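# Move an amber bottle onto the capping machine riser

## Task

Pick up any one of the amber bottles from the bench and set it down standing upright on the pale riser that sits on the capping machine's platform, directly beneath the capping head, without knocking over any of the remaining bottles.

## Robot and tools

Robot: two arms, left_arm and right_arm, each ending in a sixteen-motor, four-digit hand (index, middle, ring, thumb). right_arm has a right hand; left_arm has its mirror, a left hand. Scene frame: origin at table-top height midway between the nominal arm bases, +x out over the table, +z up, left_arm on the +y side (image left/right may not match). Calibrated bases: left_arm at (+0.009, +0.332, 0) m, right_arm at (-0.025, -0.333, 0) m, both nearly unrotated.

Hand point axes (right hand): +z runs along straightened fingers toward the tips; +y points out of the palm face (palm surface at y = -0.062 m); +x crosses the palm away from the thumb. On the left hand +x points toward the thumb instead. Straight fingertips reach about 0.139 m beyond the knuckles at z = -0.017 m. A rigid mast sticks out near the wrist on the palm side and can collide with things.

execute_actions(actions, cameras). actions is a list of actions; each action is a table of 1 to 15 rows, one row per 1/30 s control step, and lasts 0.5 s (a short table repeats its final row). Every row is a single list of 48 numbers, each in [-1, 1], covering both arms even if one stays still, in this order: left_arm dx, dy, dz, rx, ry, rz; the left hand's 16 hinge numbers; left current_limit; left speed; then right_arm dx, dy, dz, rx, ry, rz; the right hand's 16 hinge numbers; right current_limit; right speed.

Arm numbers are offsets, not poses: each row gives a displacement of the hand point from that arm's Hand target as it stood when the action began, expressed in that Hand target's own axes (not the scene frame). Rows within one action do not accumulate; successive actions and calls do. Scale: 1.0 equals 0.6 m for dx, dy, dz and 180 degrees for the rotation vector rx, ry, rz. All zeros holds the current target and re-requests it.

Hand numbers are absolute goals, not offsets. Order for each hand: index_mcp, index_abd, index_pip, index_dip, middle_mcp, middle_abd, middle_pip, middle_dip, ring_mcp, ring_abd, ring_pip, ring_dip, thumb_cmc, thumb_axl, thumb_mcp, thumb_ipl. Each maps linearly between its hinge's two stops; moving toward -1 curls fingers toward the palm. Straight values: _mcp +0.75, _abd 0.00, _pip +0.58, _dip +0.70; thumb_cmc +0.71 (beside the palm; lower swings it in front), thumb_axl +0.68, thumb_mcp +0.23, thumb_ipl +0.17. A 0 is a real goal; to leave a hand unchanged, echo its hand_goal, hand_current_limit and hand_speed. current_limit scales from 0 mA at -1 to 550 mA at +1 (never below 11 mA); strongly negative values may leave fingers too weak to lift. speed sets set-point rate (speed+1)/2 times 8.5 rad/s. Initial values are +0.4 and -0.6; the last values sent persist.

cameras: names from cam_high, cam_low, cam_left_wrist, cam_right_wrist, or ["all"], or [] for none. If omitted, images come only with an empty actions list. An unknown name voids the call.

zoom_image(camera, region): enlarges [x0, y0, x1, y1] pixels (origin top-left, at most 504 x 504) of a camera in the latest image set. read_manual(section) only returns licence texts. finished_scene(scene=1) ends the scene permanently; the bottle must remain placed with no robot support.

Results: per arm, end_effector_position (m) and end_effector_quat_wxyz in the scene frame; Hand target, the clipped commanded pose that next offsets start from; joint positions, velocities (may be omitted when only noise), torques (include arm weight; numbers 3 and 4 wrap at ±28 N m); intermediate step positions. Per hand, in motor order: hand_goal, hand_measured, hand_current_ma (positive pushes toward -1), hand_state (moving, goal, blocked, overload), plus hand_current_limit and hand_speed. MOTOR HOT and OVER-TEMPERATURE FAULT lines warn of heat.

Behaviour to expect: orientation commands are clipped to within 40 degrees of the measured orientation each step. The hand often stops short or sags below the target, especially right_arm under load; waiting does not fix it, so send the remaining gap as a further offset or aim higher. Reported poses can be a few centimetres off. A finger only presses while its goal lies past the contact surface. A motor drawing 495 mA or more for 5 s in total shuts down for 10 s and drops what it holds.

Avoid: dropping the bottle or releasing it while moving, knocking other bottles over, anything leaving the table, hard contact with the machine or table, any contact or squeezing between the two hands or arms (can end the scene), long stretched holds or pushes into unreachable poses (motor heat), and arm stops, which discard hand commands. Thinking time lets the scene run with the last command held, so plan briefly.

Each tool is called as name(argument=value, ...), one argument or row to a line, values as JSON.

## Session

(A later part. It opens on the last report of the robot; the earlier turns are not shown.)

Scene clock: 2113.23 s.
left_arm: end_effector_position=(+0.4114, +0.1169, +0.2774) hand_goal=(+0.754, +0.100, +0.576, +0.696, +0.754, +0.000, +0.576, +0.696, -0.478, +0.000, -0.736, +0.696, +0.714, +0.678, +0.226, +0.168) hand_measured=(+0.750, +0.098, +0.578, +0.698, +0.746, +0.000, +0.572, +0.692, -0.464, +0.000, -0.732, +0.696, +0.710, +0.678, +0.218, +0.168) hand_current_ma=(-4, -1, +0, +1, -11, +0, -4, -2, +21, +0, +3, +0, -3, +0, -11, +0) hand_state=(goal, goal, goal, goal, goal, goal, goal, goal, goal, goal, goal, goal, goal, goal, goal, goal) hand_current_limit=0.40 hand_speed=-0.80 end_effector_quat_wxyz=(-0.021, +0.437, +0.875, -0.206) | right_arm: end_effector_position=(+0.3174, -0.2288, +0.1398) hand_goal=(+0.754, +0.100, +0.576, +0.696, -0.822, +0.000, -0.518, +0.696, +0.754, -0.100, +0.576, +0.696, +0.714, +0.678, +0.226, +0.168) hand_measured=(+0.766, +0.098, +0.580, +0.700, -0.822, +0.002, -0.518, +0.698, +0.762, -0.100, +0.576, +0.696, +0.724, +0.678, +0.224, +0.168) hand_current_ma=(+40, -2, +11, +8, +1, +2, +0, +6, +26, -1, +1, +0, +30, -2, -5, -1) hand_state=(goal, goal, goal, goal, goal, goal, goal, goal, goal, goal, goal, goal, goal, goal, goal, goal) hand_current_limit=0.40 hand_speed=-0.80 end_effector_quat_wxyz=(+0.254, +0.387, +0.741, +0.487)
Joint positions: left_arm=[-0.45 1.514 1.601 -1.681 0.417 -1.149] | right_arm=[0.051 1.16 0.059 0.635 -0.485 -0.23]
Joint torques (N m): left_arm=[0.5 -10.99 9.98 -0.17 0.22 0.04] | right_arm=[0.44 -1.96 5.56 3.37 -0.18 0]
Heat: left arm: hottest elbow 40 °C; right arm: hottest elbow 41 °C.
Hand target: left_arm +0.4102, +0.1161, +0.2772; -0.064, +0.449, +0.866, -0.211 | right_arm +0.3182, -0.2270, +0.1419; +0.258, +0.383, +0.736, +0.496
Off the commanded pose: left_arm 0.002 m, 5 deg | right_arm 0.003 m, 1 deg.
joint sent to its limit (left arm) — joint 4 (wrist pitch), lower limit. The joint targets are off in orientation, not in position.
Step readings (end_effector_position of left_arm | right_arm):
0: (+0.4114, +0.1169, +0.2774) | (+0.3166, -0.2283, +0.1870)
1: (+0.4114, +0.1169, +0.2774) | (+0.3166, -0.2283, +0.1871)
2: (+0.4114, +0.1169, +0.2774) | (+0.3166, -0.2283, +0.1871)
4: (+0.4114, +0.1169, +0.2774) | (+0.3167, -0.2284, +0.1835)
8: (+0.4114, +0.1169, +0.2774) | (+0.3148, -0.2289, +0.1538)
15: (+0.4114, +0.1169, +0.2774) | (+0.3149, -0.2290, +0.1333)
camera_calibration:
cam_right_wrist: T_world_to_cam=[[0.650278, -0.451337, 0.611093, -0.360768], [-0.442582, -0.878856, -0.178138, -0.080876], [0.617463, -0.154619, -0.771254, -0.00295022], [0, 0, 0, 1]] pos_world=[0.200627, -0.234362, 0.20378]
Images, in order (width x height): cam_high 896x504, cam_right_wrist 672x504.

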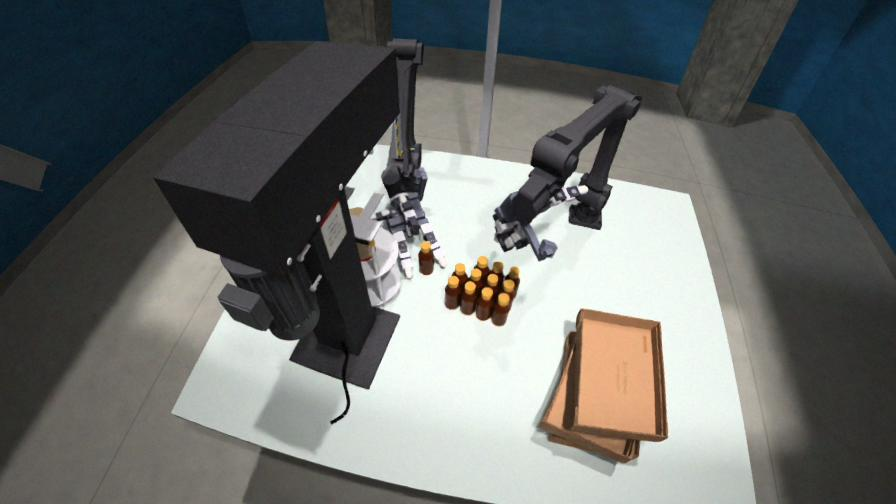

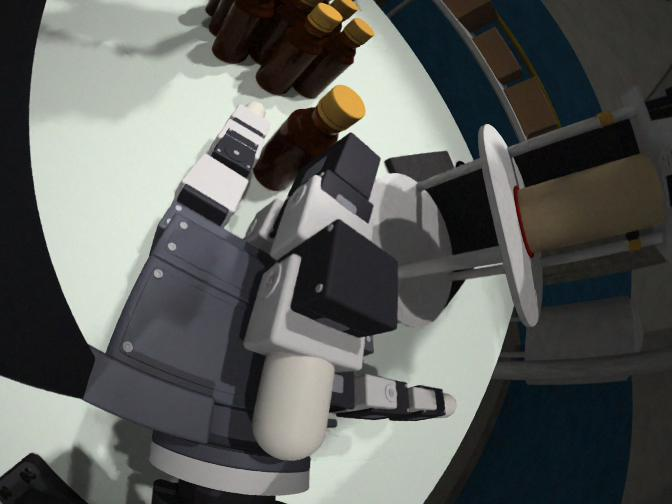

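execute_actions(
  actions=[
    [[0,0,0,0,0,0,0.754,0.1,0.576,0.696,0.754,0.0,0.576,0.696,-0.479,0,-0.737,0.696,0.714,0.678,0.226,0.168,0.4,-0.8,0,0.02627,-0.01061,0,0,0,0.754,0.1,0.576,0.696,-0.822,0.0,-0.518,0.696,0.754,-0.1,0.576,0.696,0.714,0.678,0.226,0.168,0.4,-0.8]],
  ],
)

Scene clock: 2119.70 s.
left_arm: end_effector_position=(+0.4114, +0.1169, +0.2774) hand_goal=(+0.754, +0.100, +0.576, +0.696, +0.754, +0.000, +0.576, +0.696, -0.478, +0.000, -0.736, +0.696, +0.714, +0.678, +0.226, +0.168) hand_measured=(+0.750, +0.098, +0.578, +0.698, +0.746, +0.000, +0.572, +0.692, -0.464, +0.000, -0.732, +0.696, +0.710, +0.678, +0.218, +0.168) hand_current_ma=(-4, -1, +0, +1, -11, +0, -4, -2, +21, +0, +3, +0, -3, +0, -11, +0) hand_state=(goal, goal, goal, goal, goal, goal, goal, goal, goal, goal, goal, goal, goal, goal, goal, goal) hand_current_limit=0.40 hand_speed=-0.80 end_effector_quat_wxyz=(-0.021, +0.437, +0.875, -0.206) | right_arm: end_effector_position=(+0.3139, -0.2287, +0.1515) hand_goal=(+0.754, +0.100, +0.576, +0.696, -0.822, +0.000, -0.518, +0.696, +0.754, -0.100, +0.576, +0.696, +0.714, +0.678, +0.226, +0.168) hand_measured=(+0.766, +0.098, +0.580, +0.700, -0.822, +0.002, -0.518, +0.698, +0.762, -0.100, +0.576, +0.696, +0.724, +0.678, +0.224, +0.168) hand_current_ma=(+40, -2, +11, +8, +1, +2, +0, +6, +26, -1, +1, +0, +30, -2, -5, -1) hand_state=(goal, goal, goal, goal, goal, goal, goal, goal, goal, goal, goal, goal, goal, goal, goal, goal) hand_current_limit=0.40 hand_speed=-0.80 end_effector_quat_wxyz=(+0.258, +0.384, +0.739, +0.491)
Joint positions: left_arm=[-0.45 1.514 1.601 -1.681 0.417 -1.149] | right_arm=[0.053 1.061 0.059 0.551 -0.485 -0.227]
Joint torques (N m): left_arm=[0.15 -10.87 9.77 -0.17 0.27 0.06] | right_arm=[0.56 -3.55 7.66 1.62 -0.13 0.04]
Heat: left arm: hottest elbow 40 °C; right arm: hottest elbow 40 °C.
Hand target: left_arm +0.4102, +0.1161, +0.2772; -0.064, +0.449, +0.866, -0.211 | right_arm +0.3181, -0.2269, +0.1589; +0.258, +0.382, +0.736, +0.496
Off the commanded pose: left_arm 0.002 m, 5 deg | right_arm 0.009 m, 1 deg.
joint sent to its limit (left arm) — joint 4 (wrist pitch), lower limit. The joint targets are off in orientation, not in position.
Step readings (end_effector_position of left_arm | right_arm):
0: (+0.4114, +0.1169, +0.2774) | (+0.3174, -0.2288, +0.1398)
1: (+0.4114, +0.1169, +0.2774) | (+0.3174, -0.2288, +0.1398)
2: (+0.4114, +0.1169, +0.2774) | (+0.3174, -0.2287, +0.1402)
4: (+0.4114, +0.1169, +0.2774) | (+0.3170, -0.2288, +0.1422)
8: (+0.4114, +0.1169, +0.2774) | (+0.3154, -0.2287, +0.1523)
15: (+0.4114, +0.1169, +0.2774) | (+0.3141, -0.2287, +0.1529)

execute_actions(
  actions=[
    [[0,0,0,0,0,0,0.754,0.1,0.576,0.696,0.754,0.0,0.576,0.696,-0.479,0,-0.737,0.696,0.714,0.678,0.226,0.168,0.4,-0.8,0,0,0,0,0,0,0.754,-0.06,0.576,0.696,-0.822,0.0,-0.518,0.696,0.754,0.06,0.576,0.696,0.714,0.678,0.226,0.168,0.4,-0.93]],
    [[0,0,0,0,0,0,0.754,0.1,0.576,0.696,0.754,0.0,0.576,0.696,-0.479,0,-0.737,0.696,0.714,0.678,0.226,0.168,0.4,-0.8,0,0,0,0,0,0,0.754,-0.10,0.576,0.696,-0.822,0.0,-0.518,0.696,0.754,0.10,0.576,0.696,0.714,0.678,0.226,0.168,0.4,-0.93]],
  ],
  cameras=["cam_high","cam_right_wrist"],
)

zoom_image(
  camera="cam_high",
  region=[380, 210, 470, 300],
)

zoom_image(
  camera="cam_right_wrist",
  region=[160, 40, 400, 240],
)

Scene clock: 2130.50 s.
left_arm: end_effector_position=(+0.4114, +0.1169, +0.2774) hand_goal=(+0.754, +0.100, +0.576, +0.696, +0.754, +0.000, +0.576, +0.696, -0.478, +0.000, -0.736, +0.696, +0.714, +0.678, +0.226, +0.168) hand_measured=(+0.750, +0.098, +0.578, +0.698, +0.746, +0.000, +0.572, +0.692, -0.464, +0.000, -0.732, +0.696, +0.710, +0.678, +0.218, +0.168) hand_current_ma=(-4, -1, +0, +1, -11, +0, -4, -2, +21, +0, +3, +0, -3, +0, -11, +0) hand_state=(goal, goal, goal, goal, goal, goal, goal, goal, goal, goal, goal, goal, goal, goal, goal, goal) hand_current_limit=0.40 hand_speed=-0.80 end_effector_quat_wxyz=(-0.021, +0.437, +0.875, -0.206) | right_arm: end_effector_position=(+0.3137, -0.2281, +0.1514) hand_goal=(+0.754, -0.100, +0.576, +0.696, -0.822, +0.000, -0.518, +0.696, +0.754, +0.100, +0.576, +0.696, +0.714, +0.678, +0.226, +0.168) hand_measured=(+0.766, -0.094, +0.580, +0.700, -0.822, +0.002, -0.518, +0.698, +0.762, +0.084, +0.576, +0.696, +0.724, +0.678, +0.224, +0.168) hand_current_ma=(+40, +13, +11, +8, +1, +2, +0, +6, +26, -41, +1, +0, +30, -2, -5, -1) hand_state=(goal, goal, goal, goal, goal, goal, goal, goal, goal, goal, goal, goal, goal, goal, goal, goal) hand_current_limit=0.40 hand_speed=-0.93 end_effector_quat_wxyz=(+0.257, +0.383, +0.739, +0.491)
Joint positions: left_arm=[-0.45 1.514 1.601 -1.681 0.417 -1.149] | right_arm=[0.054 1.06 0.059 0.55 -0.485 -0.227]
Joint torques (N m): left_arm=[0.38 -11.11 9.74 -0.2 0.29 0.08] | right_arm=[0.44 -3.49 7.68 1.61 -0.11 0.04]
Heat: left arm: hottest elbow 40 °C; right arm: hottest elbow 40 °C.
Hand target: left_arm +0.4102, +0.1161, +0.2772; -0.064, +0.449, +0.866, -0.211 | right_arm +0.3181, -0.2269, +0.1589; +0.258, +0.382, +0.736, +0.496
Off the commanded pose: left_arm 0.002 m, 5 deg | right_arm 0.009 m, 1 deg.
joint sent to its limit (left arm) — joint 4 (wrist pitch), lower limit. The joint targets are off in orientation, not in position.
Step readings (end_effector_position of left_arm | right_arm):
0: (+0.4114, +0.1169, +0.2774) | (+0.3139, -0.2287, +0.1515)
1: (+0.4114, +0.1169, +0.2774) | (+0.3139, -0.2287, +0.1515)
2: (+0.4114, +0.1169, +0.2774) | (+0.3139, -0.2287, +0.1515)
4: (+0.4114, +0.1169, +0.2774) | (+0.3139, -0.2287, +0.1516)
8: (+0.4114, +0.1169, +0.2774) | (+0.3139, -0.2287, +0.1518)
15: (+0.4114, +0.1169, +0.2774) | (+0.3139, -0.2287, +0.1518)
16: (+0.4114, +0.1169, +0.2774) | (+0.3139, -0.2287, +0.1518)
17: (+0.4114, +0.1169, +0.2774) | (+0.3139, -0.2287, +0.1518)
19: (+0.4114, +0.1169, +0.2774) | (+0.3138, -0.2284, +0.1517)
23: (+0.4114, +0.1169, +0.2774) | (+0.3137, -0.2281, +0.1515)
30: (+0.4114, +0.1169, +0.2774) | (+0.3137, -0.2281, +0.1514)
camera_calibration:
cam_right_wrist: T_world_to_cam=[[0.643489, -0.451562, 0.618073, -0.364073], [-0.438065, -0.879403, -0.18641, -0.0801387], [0.627711, -0.150803, -0.7637, 0.00489496], [0, 0, 0, 1]] pos_world=[0.196098, -0.234137, 0.213823]
Images, in order (width x height): cam_high 896x504, cam_right_wrist 672x504.

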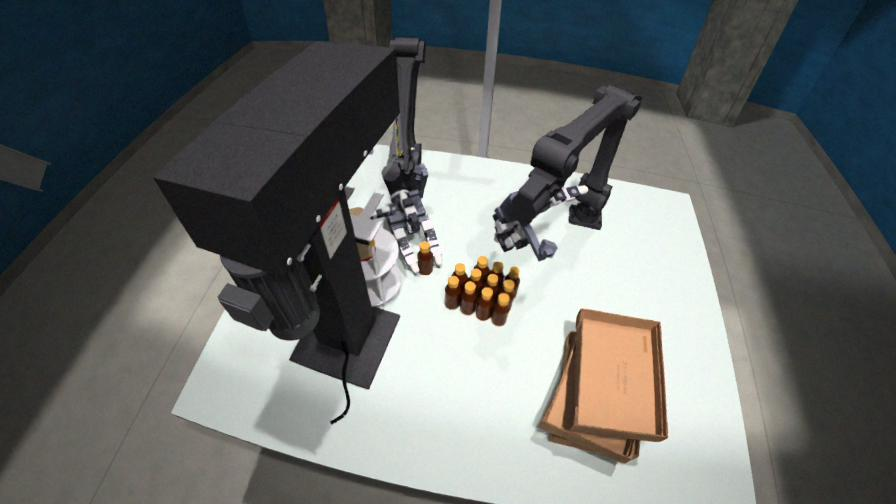

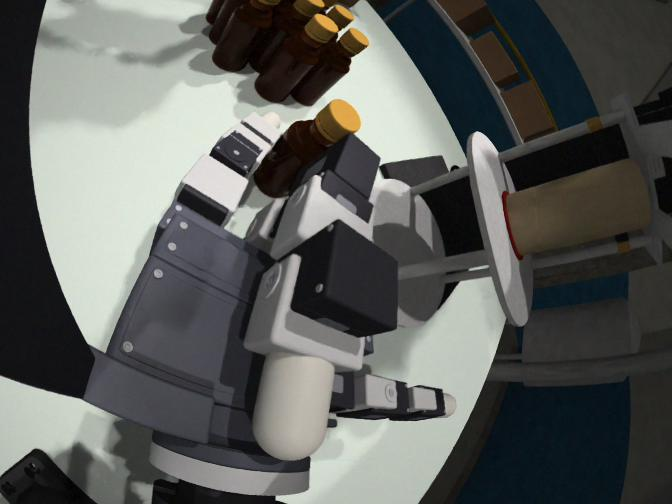

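Scaled by 5.600 from the camera's 896x504 image, which has a finer 1280x720 frame.

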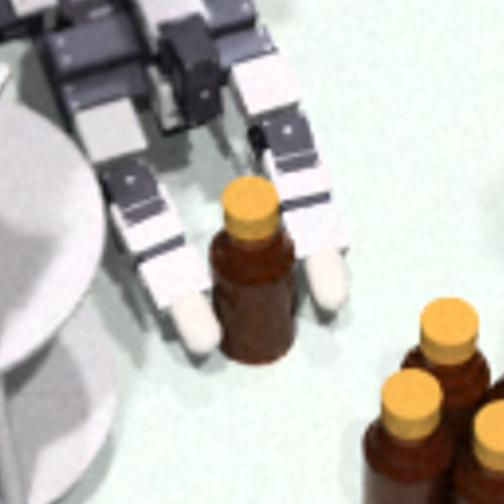

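Scaled by 2.100 from the camera's 672x504 image, which has a finer 960x720 frame.

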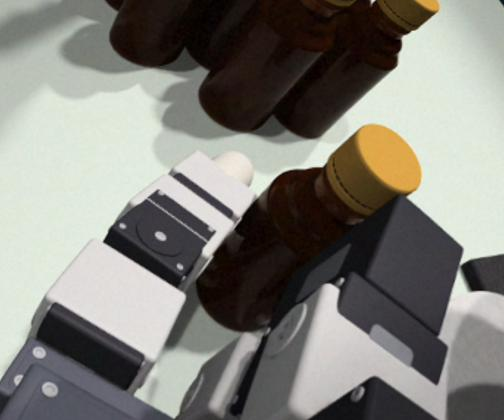

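execute_actions(
  actions=[
    [[0,0,0,0,0,0,0.754,0.1,0.576,0.696,0.754,0.0,0.576,0.696,-0.479,0,-0.737,0.696,0.714,0.678,0.226,0.168,0.4,-0.8,0,0,0,0,0,0,0.754,-0.2,0.576,0.696,-0.822,0.0,-0.518,0.696,0.754,0.10,0.576,0.696,0.714,0.678,0.226,0.168,0.4,-0.95]],
    [[0,0,0,0,0,0,0.754,0.1,0.576,0.696,0.754,0.0,0.576,0.696,-0.479,0,-0.737,0.696,0.714,0.678,0.226,0.168,0.4,-0.8,0,0,0,0,0,0,0.754,-0.25,0.576,0.696,-0.822,0.0,-0.518,0.696,0.754,0.11,0.576,0.696,0.714,0.678,0.226,0.168,0.4,-0.95]],
  ],
  cameras=["cam_high","cam_right_wrist"],
)

zoom_image(
  camera="cam_high",
  region=[380, 210, 470, 300],
)

zoom_image(
  camera="cam_right_wrist",
  region=[160, 40, 400, 240],
)

Scene clock: 2138.10 s.
left_arm: end_effector_position=(+0.4114, +0.1169, +0.2774) hand_goal=(+0.754, +0.100, +0.576, +0.696, +0.754, +0.000, +0.576, +0.696, -0.478, +0.000, -0.736, +0.696, +0.714, +0.678, +0.226, +0.168) hand_measured=(+0.750, +0.098, +0.578, +0.698, +0.746, +0.000, +0.572, +0.692, -0.464, +0.000, -0.732, +0.696, +0.710, +0.678, +0.218, +0.168) hand_current_ma=(-4, -1, +0, +1, -11, +0, -4, -2, +21, +0, +3, +0, -3, +0, -11, +0) hand_state=(goal, goal, goal, goal, goal, goal, goal, goal, goal, goal, goal, goal, goal, goal, goal, goal) hand_current_limit=0.40 hand_speed=-0.80 end_effector_quat_wxyz=(-0.021, +0.437, +0.875, -0.206) | right_arm: end_effector_position=(+0.3138, -0.2283, +0.1514) hand_goal=(+0.754, -0.250, +0.576, +0.696, -0.822, +0.000, -0.518, +0.696, +0.754, +0.110, +0.576, +0.696, +0.714, +0.678, +0.226, +0.168) hand_measured=(+0.768, -0.118, +0.580, +0.700, -0.822, +0.002, -0.518, +0.698, +0.762, +0.072, +0.576, +0.696, +0.724, +0.678, +0.224, +0.168) hand_current_ma=(+42, +385, +11, +8, +1, +2, +0, +6, +25, -117, +1, +0, +30, -2, -5, -1) hand_state=(goal, blocked, goal, goal, goal, goal, goal, goal, goal, blocked, goal, goal, goal, goal, goal, goal) hand_current_limit=0.40 hand_speed=-0.95 end_effector_quat_wxyz=(+0.257, +0.384, +0.739, +0.491)
Joint positions: left_arm=[-0.45 1.514 1.601 -1.681 0.417 -1.149] | right_arm=[0.054 1.06 0.059 0.55 -0.485 -0.226]
Joint torques (N m): left_arm=[-0.15 -10.75 9.83 -0.08 0.21 0.09] | right_arm=[0.56 -3.31 7.65 1.63 -0.12 0.02]
Heat: left arm: hottest elbow 40 °C; right arm: hottest elbow 39 °C.
Hand target: left_arm +0.4102, +0.1161, +0.2772; -0.064, +0.449, +0.866, -0.211 | right_arm +0.3181, -0.2269, +0.1589; +0.258, +0.383, +0.736, +0.496
Off the commanded pose: left_arm 0.002 m, 5 deg | right_arm 0.009 m, 1 deg.
joint sent to its limit (left arm) — joint 4 (wrist pitch), lower limit. The joint targets are off in orientation, not in position.
Step readings (end_effector_position of left_arm | right_arm):
0: (+0.4114, +0.1169, +0.2774) | (+0.3137, -0.2281, +0.1514)
1: (+0.4114, +0.1169, +0.2774) | (+0.3137, -0.2281, +0.1514)
2: (+0.4114, +0.1169, +0.2774) | (+0.3137, -0.2281, +0.1514)
4: (+0.4114, +0.1169, +0.2774) | (+0.3137, -0.2281, +0.1514)
8: (+0.4114, +0.1169, +0.2774) | (+0.3137, -0.2281, +0.1514)
15: (+0.4114, +0.1169, +0.2774) | (+0.3137, -0.2282, +0.1514)
16: (+0.4114, +0.1169, +0.2774) | (+0.3137, -0.2282, +0.1514)
17: (+0.4114, +0.1169, +0.2774) | (+0.3137, -0.2282, +0.1514)
19: (+0.4114, +0.1169, +0.2774) | (+0.3137, -0.2282, +0.1514)
23: (+0.4114, +0.1169, +0.2774) | (+0.3137, -0.2282, +0.1514)
30: (+0.4114, +0.1169, +0.2774) | (+0.3138, -0.2283, +0.1514)
camera_calibration:
cam_right_wrist: T_world_to_cam=[[0.643757, -0.452619, 0.617019, -0.364312], [-0.43867, -0.878958, -0.187087, -0.0797952], [0.627013, -0.150229, -0.764386, 0.00531206], [0, 0, 0, 1]] pos_world=[0.196194, -0.234233, 0.213919]
Images, in order (width x height): cam_high 896x504, cam_right_wrist 672x504.

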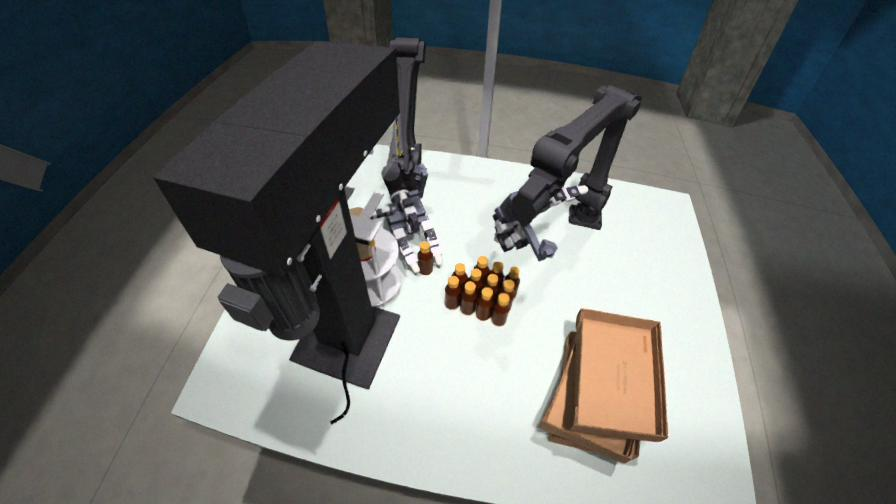

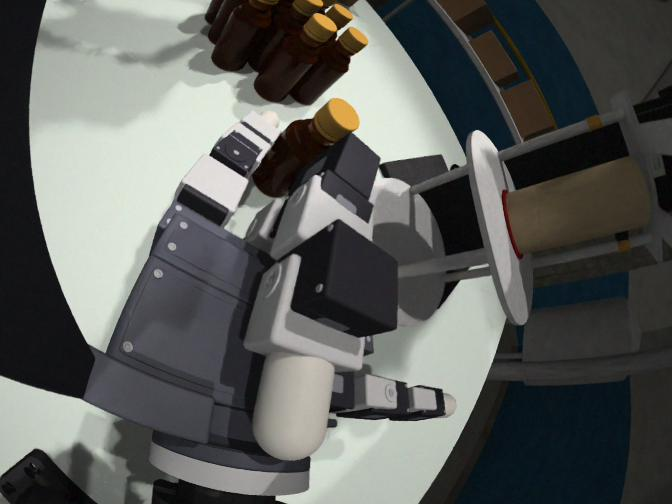

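Scaled by 5.600 from the camera's 896x504 image, which has a finer 1280x720 frame.

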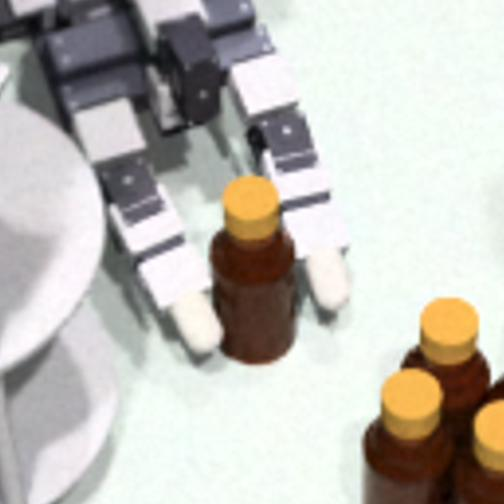

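Scaled by 2.100 from the camera's 672x504 image, which has a finer 960x720 frame.

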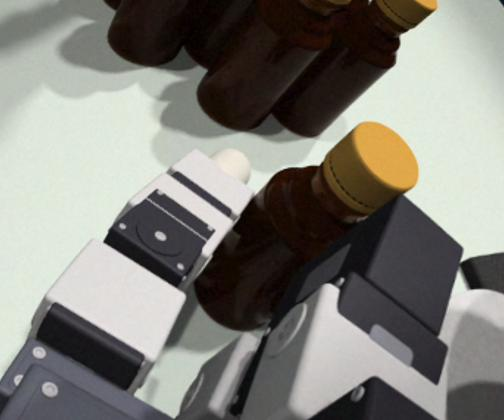

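execute_actions(
  actions=[
    [[0,0,0,0,0,0,0.754,0.1,0.576,0.696,0.754,0.0,0.576,0.696,-0.479,0,-0.737,0.696,0.714,0.678,0.226,0.168,0.4,-0.8,0,0,0,0,0,0,0.754,-0.4,0.576,0.696,-0.822,0.0,-0.518,0.696,0.754,0.4,0.576,0.696,0.714,0.678,0.226,0.168,0.5,-0.93]],
    [[0,0,0,0,0,0,0.754,0.1,0.576,0.696,0.754,0.0,0.576,0.696,-0.479,0,-0.737,0.696,0.714,0.678,0.226,0.168,0.4,-0.8,0,0,0,0,0,0,0.754,-0.5,0.576,0.696,-0.822,0.0,-0.518,0.696,0.754,0.5,0.576,0.696,0.714,0.678,0.226,0.168,0.7,-0.93]],
  ],
  cameras=["cam_high","cam_right_wrist"],
)

zoom_image(
  camera="cam_high",
  region=[380, 210, 470, 300],
)

zoom_image(
  camera="cam_right_wrist",
  region=[160, 40, 400, 240],
)

Scene clock: 2145.83 s.
left_arm: end_effector_position=(+0.4114, +0.1169, +0.2774) hand_goal=(+0.754, +0.100, +0.576, +0.696, +0.754, +0.000, +0.576, +0.696, -0.478, +0.000, -0.736, +0.696, +0.714, +0.678, +0.226, +0.168) hand_measured=(+0.750, +0.098, +0.578, +0.698, +0.746, +0.000, +0.572, +0.692, -0.464, +0.000, -0.732, +0.696, +0.710, +0.678, +0.218, +0.168) hand_current_ma=(-4, -1, +0, +1, -11, +0, -4, -2, +21, +0, +3, +0, -3, +0, -11, +0) hand_state=(goal, goal, goal, goal, goal, goal, goal, goal, goal, goal, goal, goal, goal, goal, goal, goal) hand_current_limit=0.40 hand_speed=-0.80 end_effector_quat_wxyz=(-0.021, +0.437, +0.875, -0.206) | right_arm: end_effector_position=(+0.3138, -0.2283, +0.1514) hand_goal=(+0.754, -0.500, +0.576, +0.696, -0.822, +0.000, -0.518, +0.696, +0.754, +0.500, +0.576, +0.696, +0.714, +0.678, +0.226, +0.168) hand_measured=(+0.768, -0.120, +0.580, +0.700, -0.822, +0.002, -0.518, +0.698, +0.762, +0.076, +0.576, +0.696, +0.724, +0.678, +0.224, +0.168) hand_current_ma=(+42, +468, +11, +8, +1, +2, +0, +6, +25, -467, +1, +0, +30, -2, -5, -1) hand_state=(goal, blocked, goal, goal, goal, goal, goal, goal, goal, blocked, goal, goal, goal, goal, goal, goal) hand_current_limit=0.70 hand_speed=-0.93 end_effector_quat_wxyz=(+0.257, +0.384, +0.739, +0.491)
Joint positions: left_arm=[-0.45 1.514 1.601 -1.681 0.417 -1.149] | right_arm=[0.054 1.06 0.059 0.55 -0.485 -0.226]
Joint torques (N m): left_arm=[0.62 -10.75 9.68 -0.35 0.25 0.08] | right_arm=[0.44 -3.37 7.64 1.61 -0.12 0.01]
Heat: left arm: hottest elbow 40 °C; right arm: hottest elbow 39 °C.
Hand target: left_arm +0.4102, +0.1161, +0.2772; -0.064, +0.449, +0.866, -0.211 | right_arm +0.3181, -0.2269, +0.1589; +0.258, +0.382, +0.736, +0.496
Off the commanded pose: left_arm 0.002 m, 5 deg | right_arm 0.009 m, 1 deg.
joint sent to its limit (left arm) — joint 4 (wrist pitch), lower limit. The joint targets are off in orientation, not in position.
Step readings (end_effector_position of left_arm | right_arm):
0: (+0.4114, +0.1169, +0.2774) | (+0.3138, -0.2283, +0.1514)
1: (+0.4114, +0.1169, +0.2774) | (+0.3138, -0.2283, +0.1514)
2: (+0.4114, +0.1169, +0.2774) | (+0.3138, -0.2283, +0.1514)
4: (+0.4114, +0.1169, +0.2774) | (+0.3138, -0.2283, +0.1514)
8: (+0.4114, +0.1169, +0.2774) | (+0.3138, -0.2283, +0.1514)
15: (+0.4114, +0.1169, +0.2774) | (+0.3138, -0.2283, +0.1514)
16: (+0.4114, +0.1169, +0.2774) | (+0.3138, -0.2283, +0.1514)
17: (+0.4114, +0.1169, +0.2774) | (+0.3138, -0.2283, +0.1514)
19: (+0.4114, +0.1169, +0.2774) | (+0.3138, -0.2283, +0.1514)
23: (+0.4114, +0.1169, +0.2774) | (+0.3138, -0.2283, +0.1514)
30: (+0.4114, +0.1169, +0.2774) | (+0.3138, -0.2283, +0.1514)
camera_calibration:
cam_right_wrist: T_world_to_cam=[[0.643757, -0.452619, 0.617019, -0.364312], [-0.43867, -0.878958, -0.187087, -0.0797952], [0.627013, -0.150229, -0.764386, 0.00531206], [0, 0, 0, 1]] pos_world=[0.196194, -0.234233, 0.213919]
Images, in order (width x height): cam_high 896x504, cam_right_wrist 672x504.

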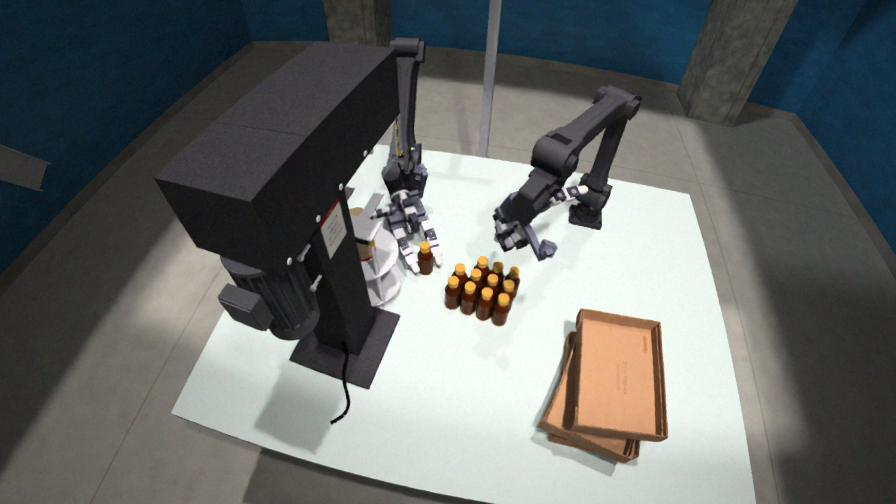

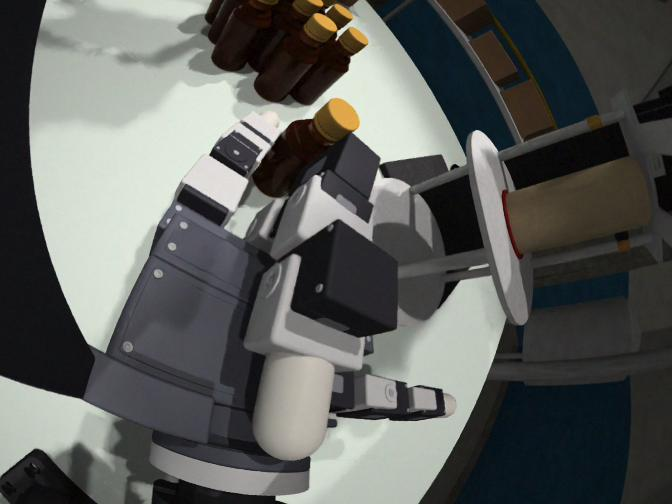

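Scaled by 5.600 from the camera's 896x504 image, which has a finer 1280x720 frame.

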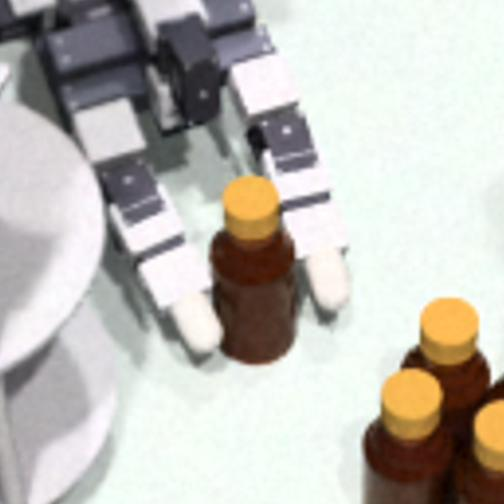

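Scaled by 2.100 from the camera's 672x504 image, which has a finer 960x720 frame.

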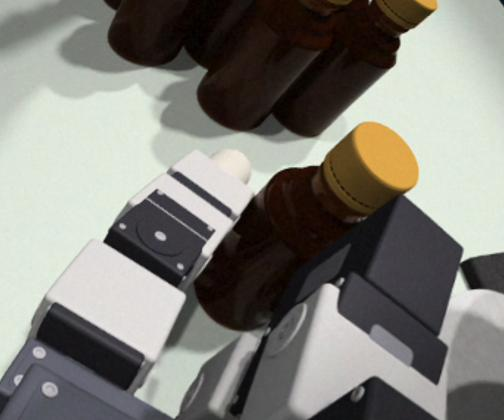

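execute_actions(
  actions=[
    [[0,0,0,0,0,0,0.754,0.1,0.576,0.696,0.754,0.0,0.576,0.696,-0.479,0,-0.737,0.696,0.714,0.678,0.226,0.168,0.4,-0.8,0,0.0309,-0.0125,0,0,0,0.754,-0.5,0.576,0.696,-0.822,0.0,-0.518,0.696,0.754,0.5,0.576,0.696,0.714,0.678,0.226,0.168,0.7,-0.93]],
    [[0,0,0,0,0,0,0.754,0.1,0.576,0.696,0.754,0.0,0.576,0.696,-0.479,0,-0.737,0.696,0.714,0.678,0.226,0.168,0.4,-0.8,0,0.0309,-0.0125,0,0,0,0.754,-0.5,0.576,0.696,-0.822,0.0,-0.518,0.696,0.754,0.5,0.576,0.696,0.714,0.678,0.226,0.168,0.7,-0.93]],
  ],
  cameras=["cam_high","cam_right_wrist"],
)

zoom_image(
  camera="cam_high",
  region=[380, 210, 470, 300],
)

zoom_image(
  camera="cam_right_wrist",
  region=[160, 40, 400, 240],
)

Scene clock: 2167.63 s.
left_arm: end_effector_position=(+0.4114, +0.1169, +0.2774) hand_goal=(+0.754, +0.100, +0.576, +0.696, +0.754, +0.000, +0.576, +0.696, -0.478, +0.000, -0.736, +0.696, +0.714, +0.678, +0.226, +0.168) hand_measured=(+0.750, +0.098, +0.578, +0.698, +0.746, +0.000, +0.572, +0.692, -0.464, +0.000, -0.732, +0.696, +0.710, +0.678, +0.218, +0.168) hand_current_ma=(-4, -1, +0, +1, -11, +0, -4, -2, +21, +0, +3, +0, -3, +0, -11, +0) hand_state=(goal, goal, goal, goal, goal, goal, goal, goal, goal, goal, goal, goal, goal, goal, goal, goal) hand_current_limit=0.40 hand_speed=-0.80 end_effector_quat_wxyz=(-0.021, +0.437, +0.875, -0.206) | right_arm: end_effector_position=(+0.2989, -0.2297, +0.1584) hand_goal=(+0.754, -0.500, +0.576, +0.696, -0.822, +0.000, -0.518, +0.696, +0.754, +0.500, +0.576, +0.696, +0.714, +0.678, +0.226, +0.168) hand_measured=(+0.786, -0.120, +0.586, +0.698, -0.822, +0.002, -0.518, +0.698, +0.782, +0.076, +0.590, +0.698, +0.724, +0.678, +0.224, +0.168) hand_current_ma=(+121, +467, +29, +6, +1, +2, +0, +6, +98, -467, +40, +5, +30, -2, -5, -1) hand_state=(blocked, blocked, goal, goal, goal, goal, goal, goal, blocked, blocked, goal, goal, goal, goal, goal, goal) hand_current_limit=0.70 hand_speed=-0.93 end_effector_quat_wxyz=(+0.232, +0.401, +0.748, +0.476)
Joint positions: left_arm=[-0.45 1.514 1.601 -1.681 0.417 -1.149] | right_arm=[0.054 0.772 0.067 0.185 -0.485 -0.222]
Joint torques (N m): left_arm=[-0.21 -10.87 9.73 -0.17 0.26 0.04] | right_arm=[0.15 -2.32 13.94 2 -0.26 -0.02]
Heat: left arm: hottest elbow 40 °C; right arm: hottest elbow 38 °C.
Hand target: left_arm +0.4102, +0.1161, +0.2772; -0.064, +0.449, +0.866, -0.211 | right_arm +0.3182, -0.2269, +0.1991; +0.258, +0.382, +0.736, +0.496
Off the commanded pose: left_arm 0.002 m, 5 deg | right_arm 0.045 m, 5 deg.
joint sent to its limit (left arm) — joint 4 (wrist pitch), lower limit. The joint targets are off in orientation, not in position.
Step readings (end_effector_position of left_arm | right_arm):
0: (+0.4114, +0.1169, +0.2774) | (+0.3138, -0.2283, +0.1514)
1: (+0.4114, +0.1169, +0.2774) | (+0.3137, -0.2283, +0.1513)
2: (+0.4114, +0.1169, +0.2774) | (+0.3134, -0.2283, +0.1510)
4: (+0.4114, +0.1169, +0.2774) | (+0.3119, -0.2286, +0.1527)
8: (+0.4114, +0.1169, +0.2774) | (+0.3084, -0.2290, +0.1566)
15: (+0.4114, +0.1169, +0.2774) | (+0.3059, -0.2292, +0.1557)
16: (+0.4114, +0.1169, +0.2774) | (+0.3057, -0.2292, +0.1557)
17: (+0.4114, +0.1169, +0.2774) | (+0.3055, -0.2292, +0.1557)
19: (+0.4114, +0.1169, +0.2774) | (+0.3040, -0.2293, +0.1567)
23: (+0.4114, +0.1169, +0.2774) | (+0.3000, -0.2296, +0.1594)
30: (+0.4114, +0.1169, +0.2774) | (+0.2985, -0.2297, +0.1583)
camera_calibration:
cam_right_wrist: T_world_to_cam=[[0.684473, -0.45185, 0.572127, -0.364615], [-0.451757, -0.878819, -0.1536, -0.087645], [0.5722, -0.153327, -0.805654, 0.0418814], [0, 0, 0, 1]] pos_world=[0.18601, -0.235354, 0.228885]
Images, in order (width x height): cam_high 896x504, cam_right_wrist 672x504.

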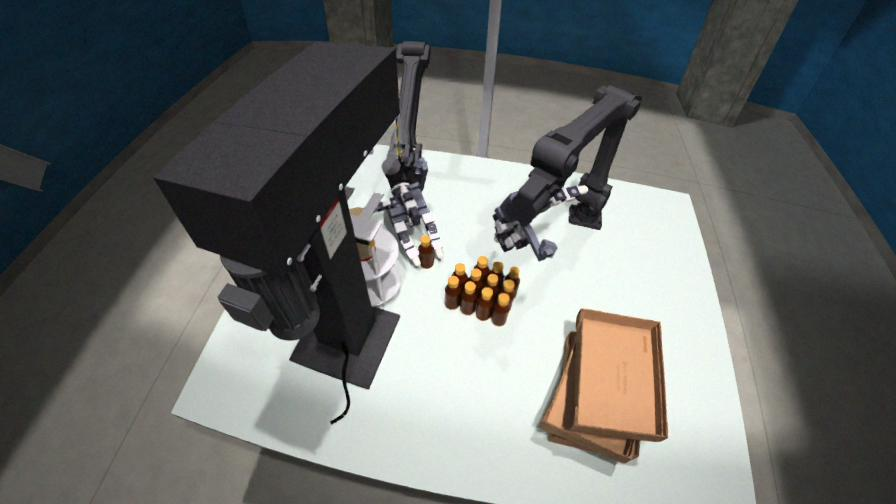

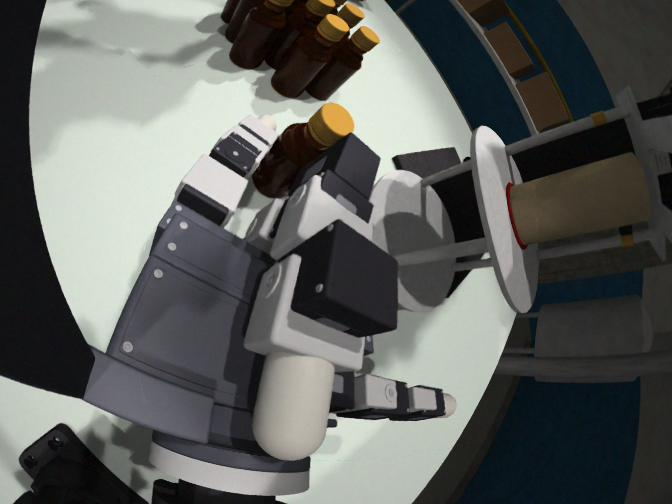

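Scaled by 5.600 from the camera's 896x504 image, which has a finer 1280x720 frame.

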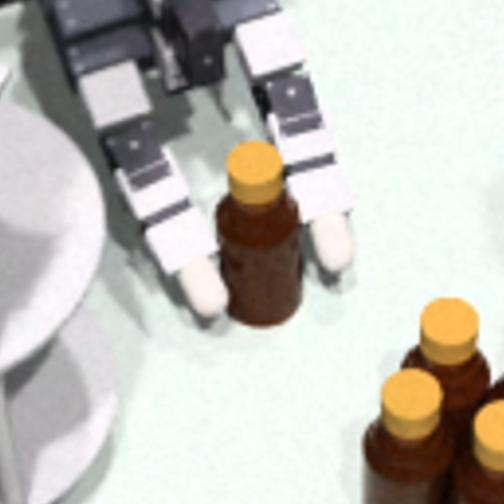

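Scaled by 2.100 from the camera's 672x504 image, which has a finer 960x720 frame.

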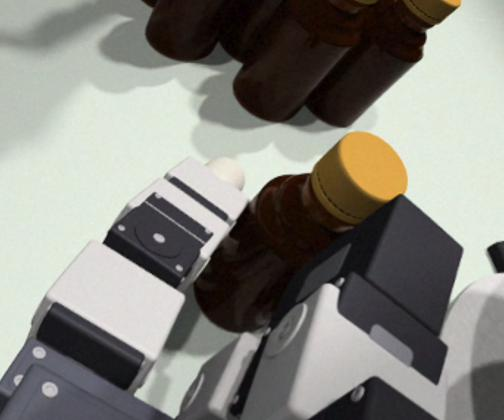

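execute_actions(
  actions=[
    [[0,0,0,0,0,0,0.754,0.1,0.576,0.696,0.754,0.0,0.576,0.696,-0.479,0,-0.737,0.696,0.714,0.678,0.226,0.168,0.4,-0.8,0,0.0464,-0.0187,0,0,0,0.754,-0.5,0.576,0.696,-0.822,0.0,-0.518,0.696,0.754,0.5,0.576,0.696,0.714,0.678,0.226,0.168,0.7,-0.93]],
  ],
  cameras=["cam_high"],
)

zoom_image(
  camera="cam_high",
  region=[380, 210, 470, 300],
)

Scene clock: 2179.33 s.
left_arm: end_effector_position=(+0.4114, +0.1169, +0.2774) hand_goal=(+0.754, +0.100, +0.576, +0.696, +0.754, +0.000, +0.576, +0.696, -0.478, +0.000, -0.736, +0.696, +0.714, +0.678, +0.226, +0.168) hand_measured=(+0.750, +0.098, +0.578, +0.698, +0.746, +0.000, +0.572, +0.692, -0.464, +0.000, -0.732, +0.696, +0.710, +0.678, +0.218, +0.168) hand_current_ma=(-4, -1, +0, +1, -11, +0, -4, -2, +21, +0, +3, +0, -3, +0, -11, +0) hand_state=(goal, goal, goal, goal, goal, goal, goal, goal, goal, goal, goal, goal, goal, goal, goal, goal) hand_current_limit=0.40 hand_speed=-0.80 end_effector_quat_wxyz=(-0.021, +0.437, +0.875, -0.206) | right_arm: end_effector_position=(+0.3002, -0.2296, +0.1834) hand_goal=(+0.754, -0.500, +0.576, +0.696, -0.822, +0.000, -0.518, +0.696, +0.754, +0.500, +0.576, +0.696, +0.714, +0.678, +0.226, +0.168) hand_measured=(+0.790, -0.120, +0.588, +0.698, -0.822, +0.002, -0.518, +0.698, +0.784, +0.076, +0.590, +0.698, +0.724, +0.678, +0.224, +0.168) hand_current_ma=(+134, +467, +34, +7, +1, +2, +0, +6, +106, -467, +44, +6, +30, -2, -5, -1) hand_state=(blocked, blocked, goal, goal, goal, goal, goal, goal, blocked, blocked, goal, goal, goal, goal, goal, goal) hand_current_limit=0.70 hand_speed=-0.93 end_effector_quat_wxyz=(+0.231, +0.401, +0.748, +0.476)
Joint positions: left_arm=[-0.45 1.514 1.601 -1.681 0.417 -1.149] | right_arm=[0.054 0.64 0.12 -0.002 -0.485 -0.222]
Joint torques (N m): left_arm=[0.38 -10.58 9.76 -0.28 0.24 0.02] | right_arm=[0.15 -0.91 15.5 2.25 -0.28 -0.03]
Heat: left arm: hottest elbow 40 °C; right arm: hottest elbow 39 °C.
Hand target: left_arm +0.4102, +0.1161, +0.2772; -0.064, +0.449, +0.866, -0.211 | right_arm +0.3182, -0.2269, +0.2290; +0.258, +0.382, +0.736, +0.496
Off the commanded pose: left_arm 0.002 m, 5 deg | right_arm 0.049 m, 5 deg.
joint sent to its limit (left arm) — joint 4 (wrist pitch), lower limit. The joint targets are off in orientation, not in position.
Step readings (end_effector_position of left_arm | right_arm):
0: (+0.4114, +0.1169, +0.2774) | (+0.2989, -0.2297, +0.1583)
1: (+0.4114, +0.1169, +0.2774) | (+0.2989, -0.2297, +0.1583)
2: (+0.4114, +0.1169, +0.2774) | (+0.2992, -0.2297, +0.1589)
4: (+0.4114, +0.1169, +0.2774) | (+0.2988, -0.2297, +0.1624)
8: (+0.4114, +0.1169, +0.2774) | (+0.2976, -0.2298, +0.1766)
15: (+0.4114, +0.1169, +0.2774) | (+0.3004, -0.2296, +0.1851)
Images, in order (width x height): cam_high 896x504.

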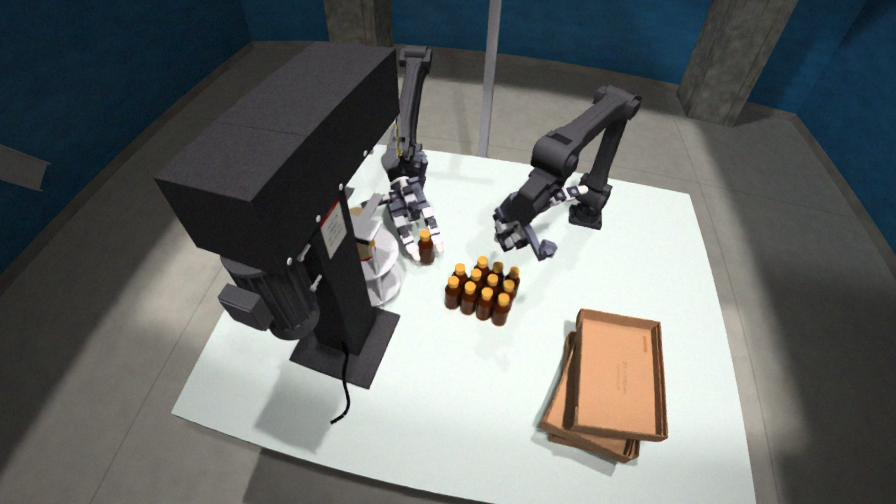

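Scaled by 5.600 from the camera's 896x504 image, which has a finer 1280x720 frame.

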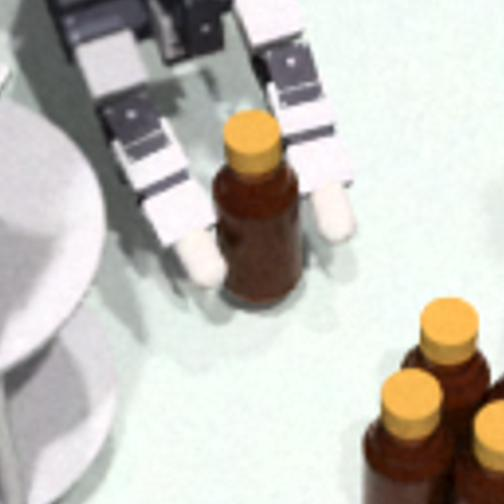

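execute_actions(
  actions=[
    [[0,0,0,0,0,0,0.754,0.1,0.576,0.696,0.754,0.0,0.576,0.696,-0.479,0,-0.737,0.696,0.714,0.678,0.226,0.168,0.4,-0.8,0,0.0386,-0.0156,0,0,0,0.754,-0.5,0.576,0.696,-0.822,0.0,-0.518,0.696,0.754,0.5,0.576,0.696,0.714,0.678,0.226,0.168,0.7,-0.93]],
    [[0,0,0,0,0,0,0.754,0.1,0.576,0.696,0.754,0.0,0.576,0.696,-0.479,0,-0.737,0.696,0.714,0.678,0.226,0.168,0.4,-0.8,0,0.0386,-0.0156,0,0,0,0.754,-0.5,0.576,0.696,-0.822,0.0,-0.518,0.696,0.754,0.5,0.576,0.696,0.714,0.678,0.226,0.168,0.7,-0.93]],
  ],
  cameras=["cam_high","cam_right_wrist"],
)

zoom_image(
  camera="cam_high",
  region=[370, 180, 470, 280],
)

zoom_image(
  camera="cam_right_wrist",
  region=[160, 40, 400, 240],
)

Scene clock: 2186.20 s.
left_arm: end_effector_position=(+0.4114, +0.1169, +0.2774) hand_goal=(+0.754, +0.100, +0.576, +0.696, +0.754, +0.000, +0.576, +0.696, -0.478, +0.000, -0.736, +0.696, +0.714, +0.678, +0.226, +0.168) hand_measured=(+0.750, +0.098, +0.578, +0.698, +0.746, +0.000, +0.572, +0.692, -0.464, +0.000, -0.732, +0.696, +0.710, +0.678, +0.218, +0.168) hand_current_ma=(-4, -1, +0, +1, -11, +0, -4, -2, +21, +0, +3, +0, -3, +0, -11, +0) hand_state=(goal, goal, goal, goal, goal, goal, goal, goal, goal, goal, goal, goal, goal, goal, goal, goal) hand_current_limit=0.40 hand_speed=-0.80 end_effector_quat_wxyz=(-0.021, +0.437, +0.875, -0.206) | right_arm: end_effector_position=(+0.3050, -0.2293, +0.2278) hand_goal=(+0.754, -0.500, +0.576, +0.696, -0.822, +0.000, -0.518, +0.696, +0.754, +0.500, +0.576, +0.696, +0.714, +0.678, +0.226, +0.168) hand_measured=(+0.790, -0.120, +0.588, +0.698, -0.822, +0.002, -0.518, +0.698, +0.784, +0.076, +0.592, +0.698, +0.724, +0.678, +0.224, +0.168) hand_current_ma=(+137, +467, +35, +7, +1, +2, +0, +6, +109, -467, +46, +6, +30, -2, -5, -1) hand_state=(blocked, blocked, goal, goal, goal, goal, goal, goal, blocked, blocked, goal, goal, goal, goal, goal, goal) hand_current_limit=0.70 hand_speed=-0.93 end_effector_quat_wxyz=(+0.229, +0.402, +0.749, +0.475)
Joint positions: left_arm=[-0.45 1.514 1.601 -1.681 0.417 -1.149] | right_arm=[0.054 0.537 0.229 -0.219 -0.485 -0.222]
Joint torques (N m): left_arm=[0.21 -10.99 9.77 0.02 0.25 0.08] | right_arm=[0.15 -0.79 16.59 2.25 -0.28 -0.03]
Heat: left arm: hottest elbow 40 °C; right arm: hottest elbow 40 °C.
Hand target: left_arm +0.4102, +0.1161, +0.2772; -0.064, +0.449, +0.866, -0.211 | right_arm +0.3182, -0.2269, +0.2789; +0.258, +0.383, +0.736, +0.496
Off the commanded pose: left_arm 0.002 m, 5 deg | right_arm 0.053 m, 5 deg.
joint sent to its limit (left arm) — joint 4 (wrist pitch), lower limit. The joint targets are off in orientation, not in position.
Step readings (end_effector_position of left_arm | right_arm):
0: (+0.4114, +0.1169, +0.2774) | (+0.3002, -0.2296, +0.1834)
1: (+0.4114, +0.1169, +0.2774) | (+0.3001, -0.2296, +0.1831)
2: (+0.4114, +0.1169, +0.2774) | (+0.3003, -0.2296, +0.1830)
4: (+0.4114, +0.1169, +0.2774) | (+0.3002, -0.2296, +0.1837)
8: (+0.4114, +0.1169, +0.2774) | (+0.3000, -0.2297, +0.1945)
15: (+0.4114, +0.1169, +0.2774) | (+0.3027, -0.2294, +0.2059)
16: (+0.4114, +0.1169, +0.2774) | (+0.3027, -0.2294, +0.2057)
17: (+0.4114, +0.1169, +0.2774) | (+0.3027, -0.2294, +0.2052)
19: (+0.4114, +0.1169, +0.2774) | (+0.3026, -0.2294, +0.2054)
23: (+0.4114, +0.1169, +0.2774) | (+0.3026, -0.2294, +0.2154)
30: (+0.4114, +0.1169, +0.2774) | (+0.3051, -0.2292, +0.2284)
camera_calibration:
cam_right_wrist: T_world_to_cam=[[0.688411, -0.451805, 0.567418, -0.40837], [-0.452959, -0.87879, -0.150189, -0.0742464], [0.566497, -0.153626, -0.809617, 0.0969563], [0, 0, 0, 1]] pos_world=[0.19257, -0.234856, 0.299063]
Images, in order (width x height): cam_high 896x504, cam_right_wrist 672x504.

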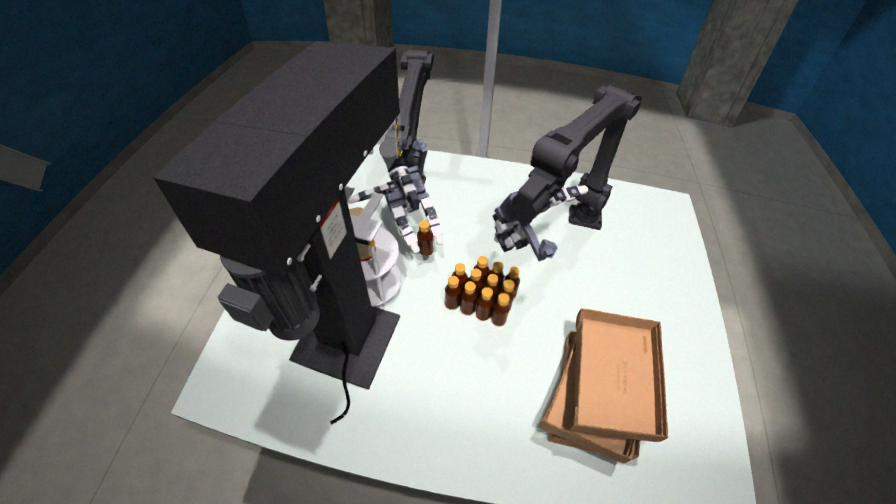

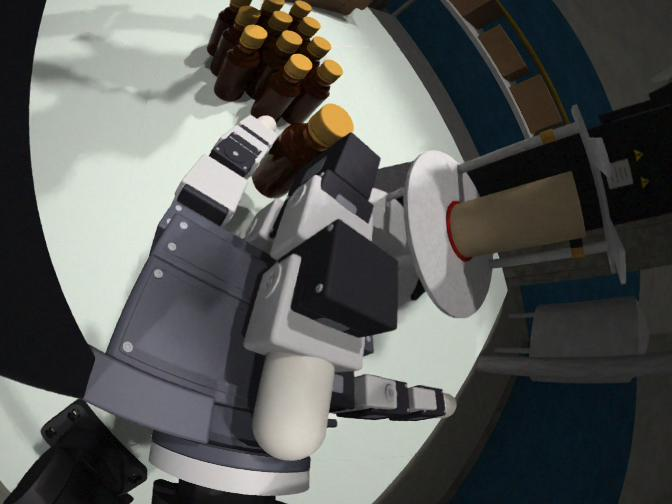

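Scaled by 5.040 from the camera's 896x504 image, which has a finer 1280x720 frame.

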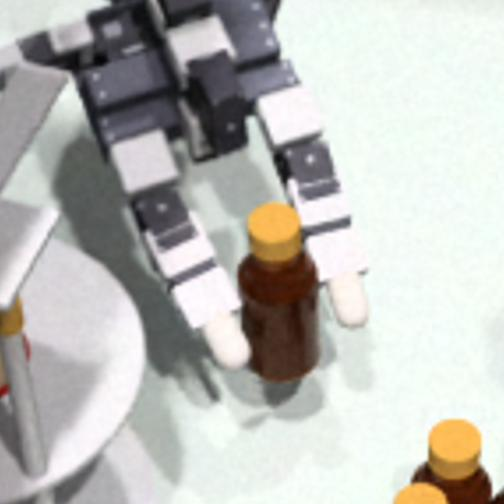

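Scaled by 2.100 from the camera's 672x504 image, which has a finer 960x720 frame.

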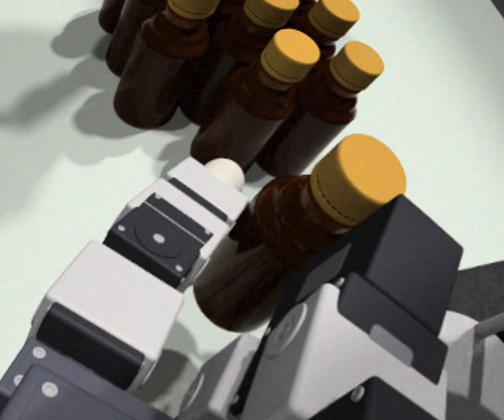

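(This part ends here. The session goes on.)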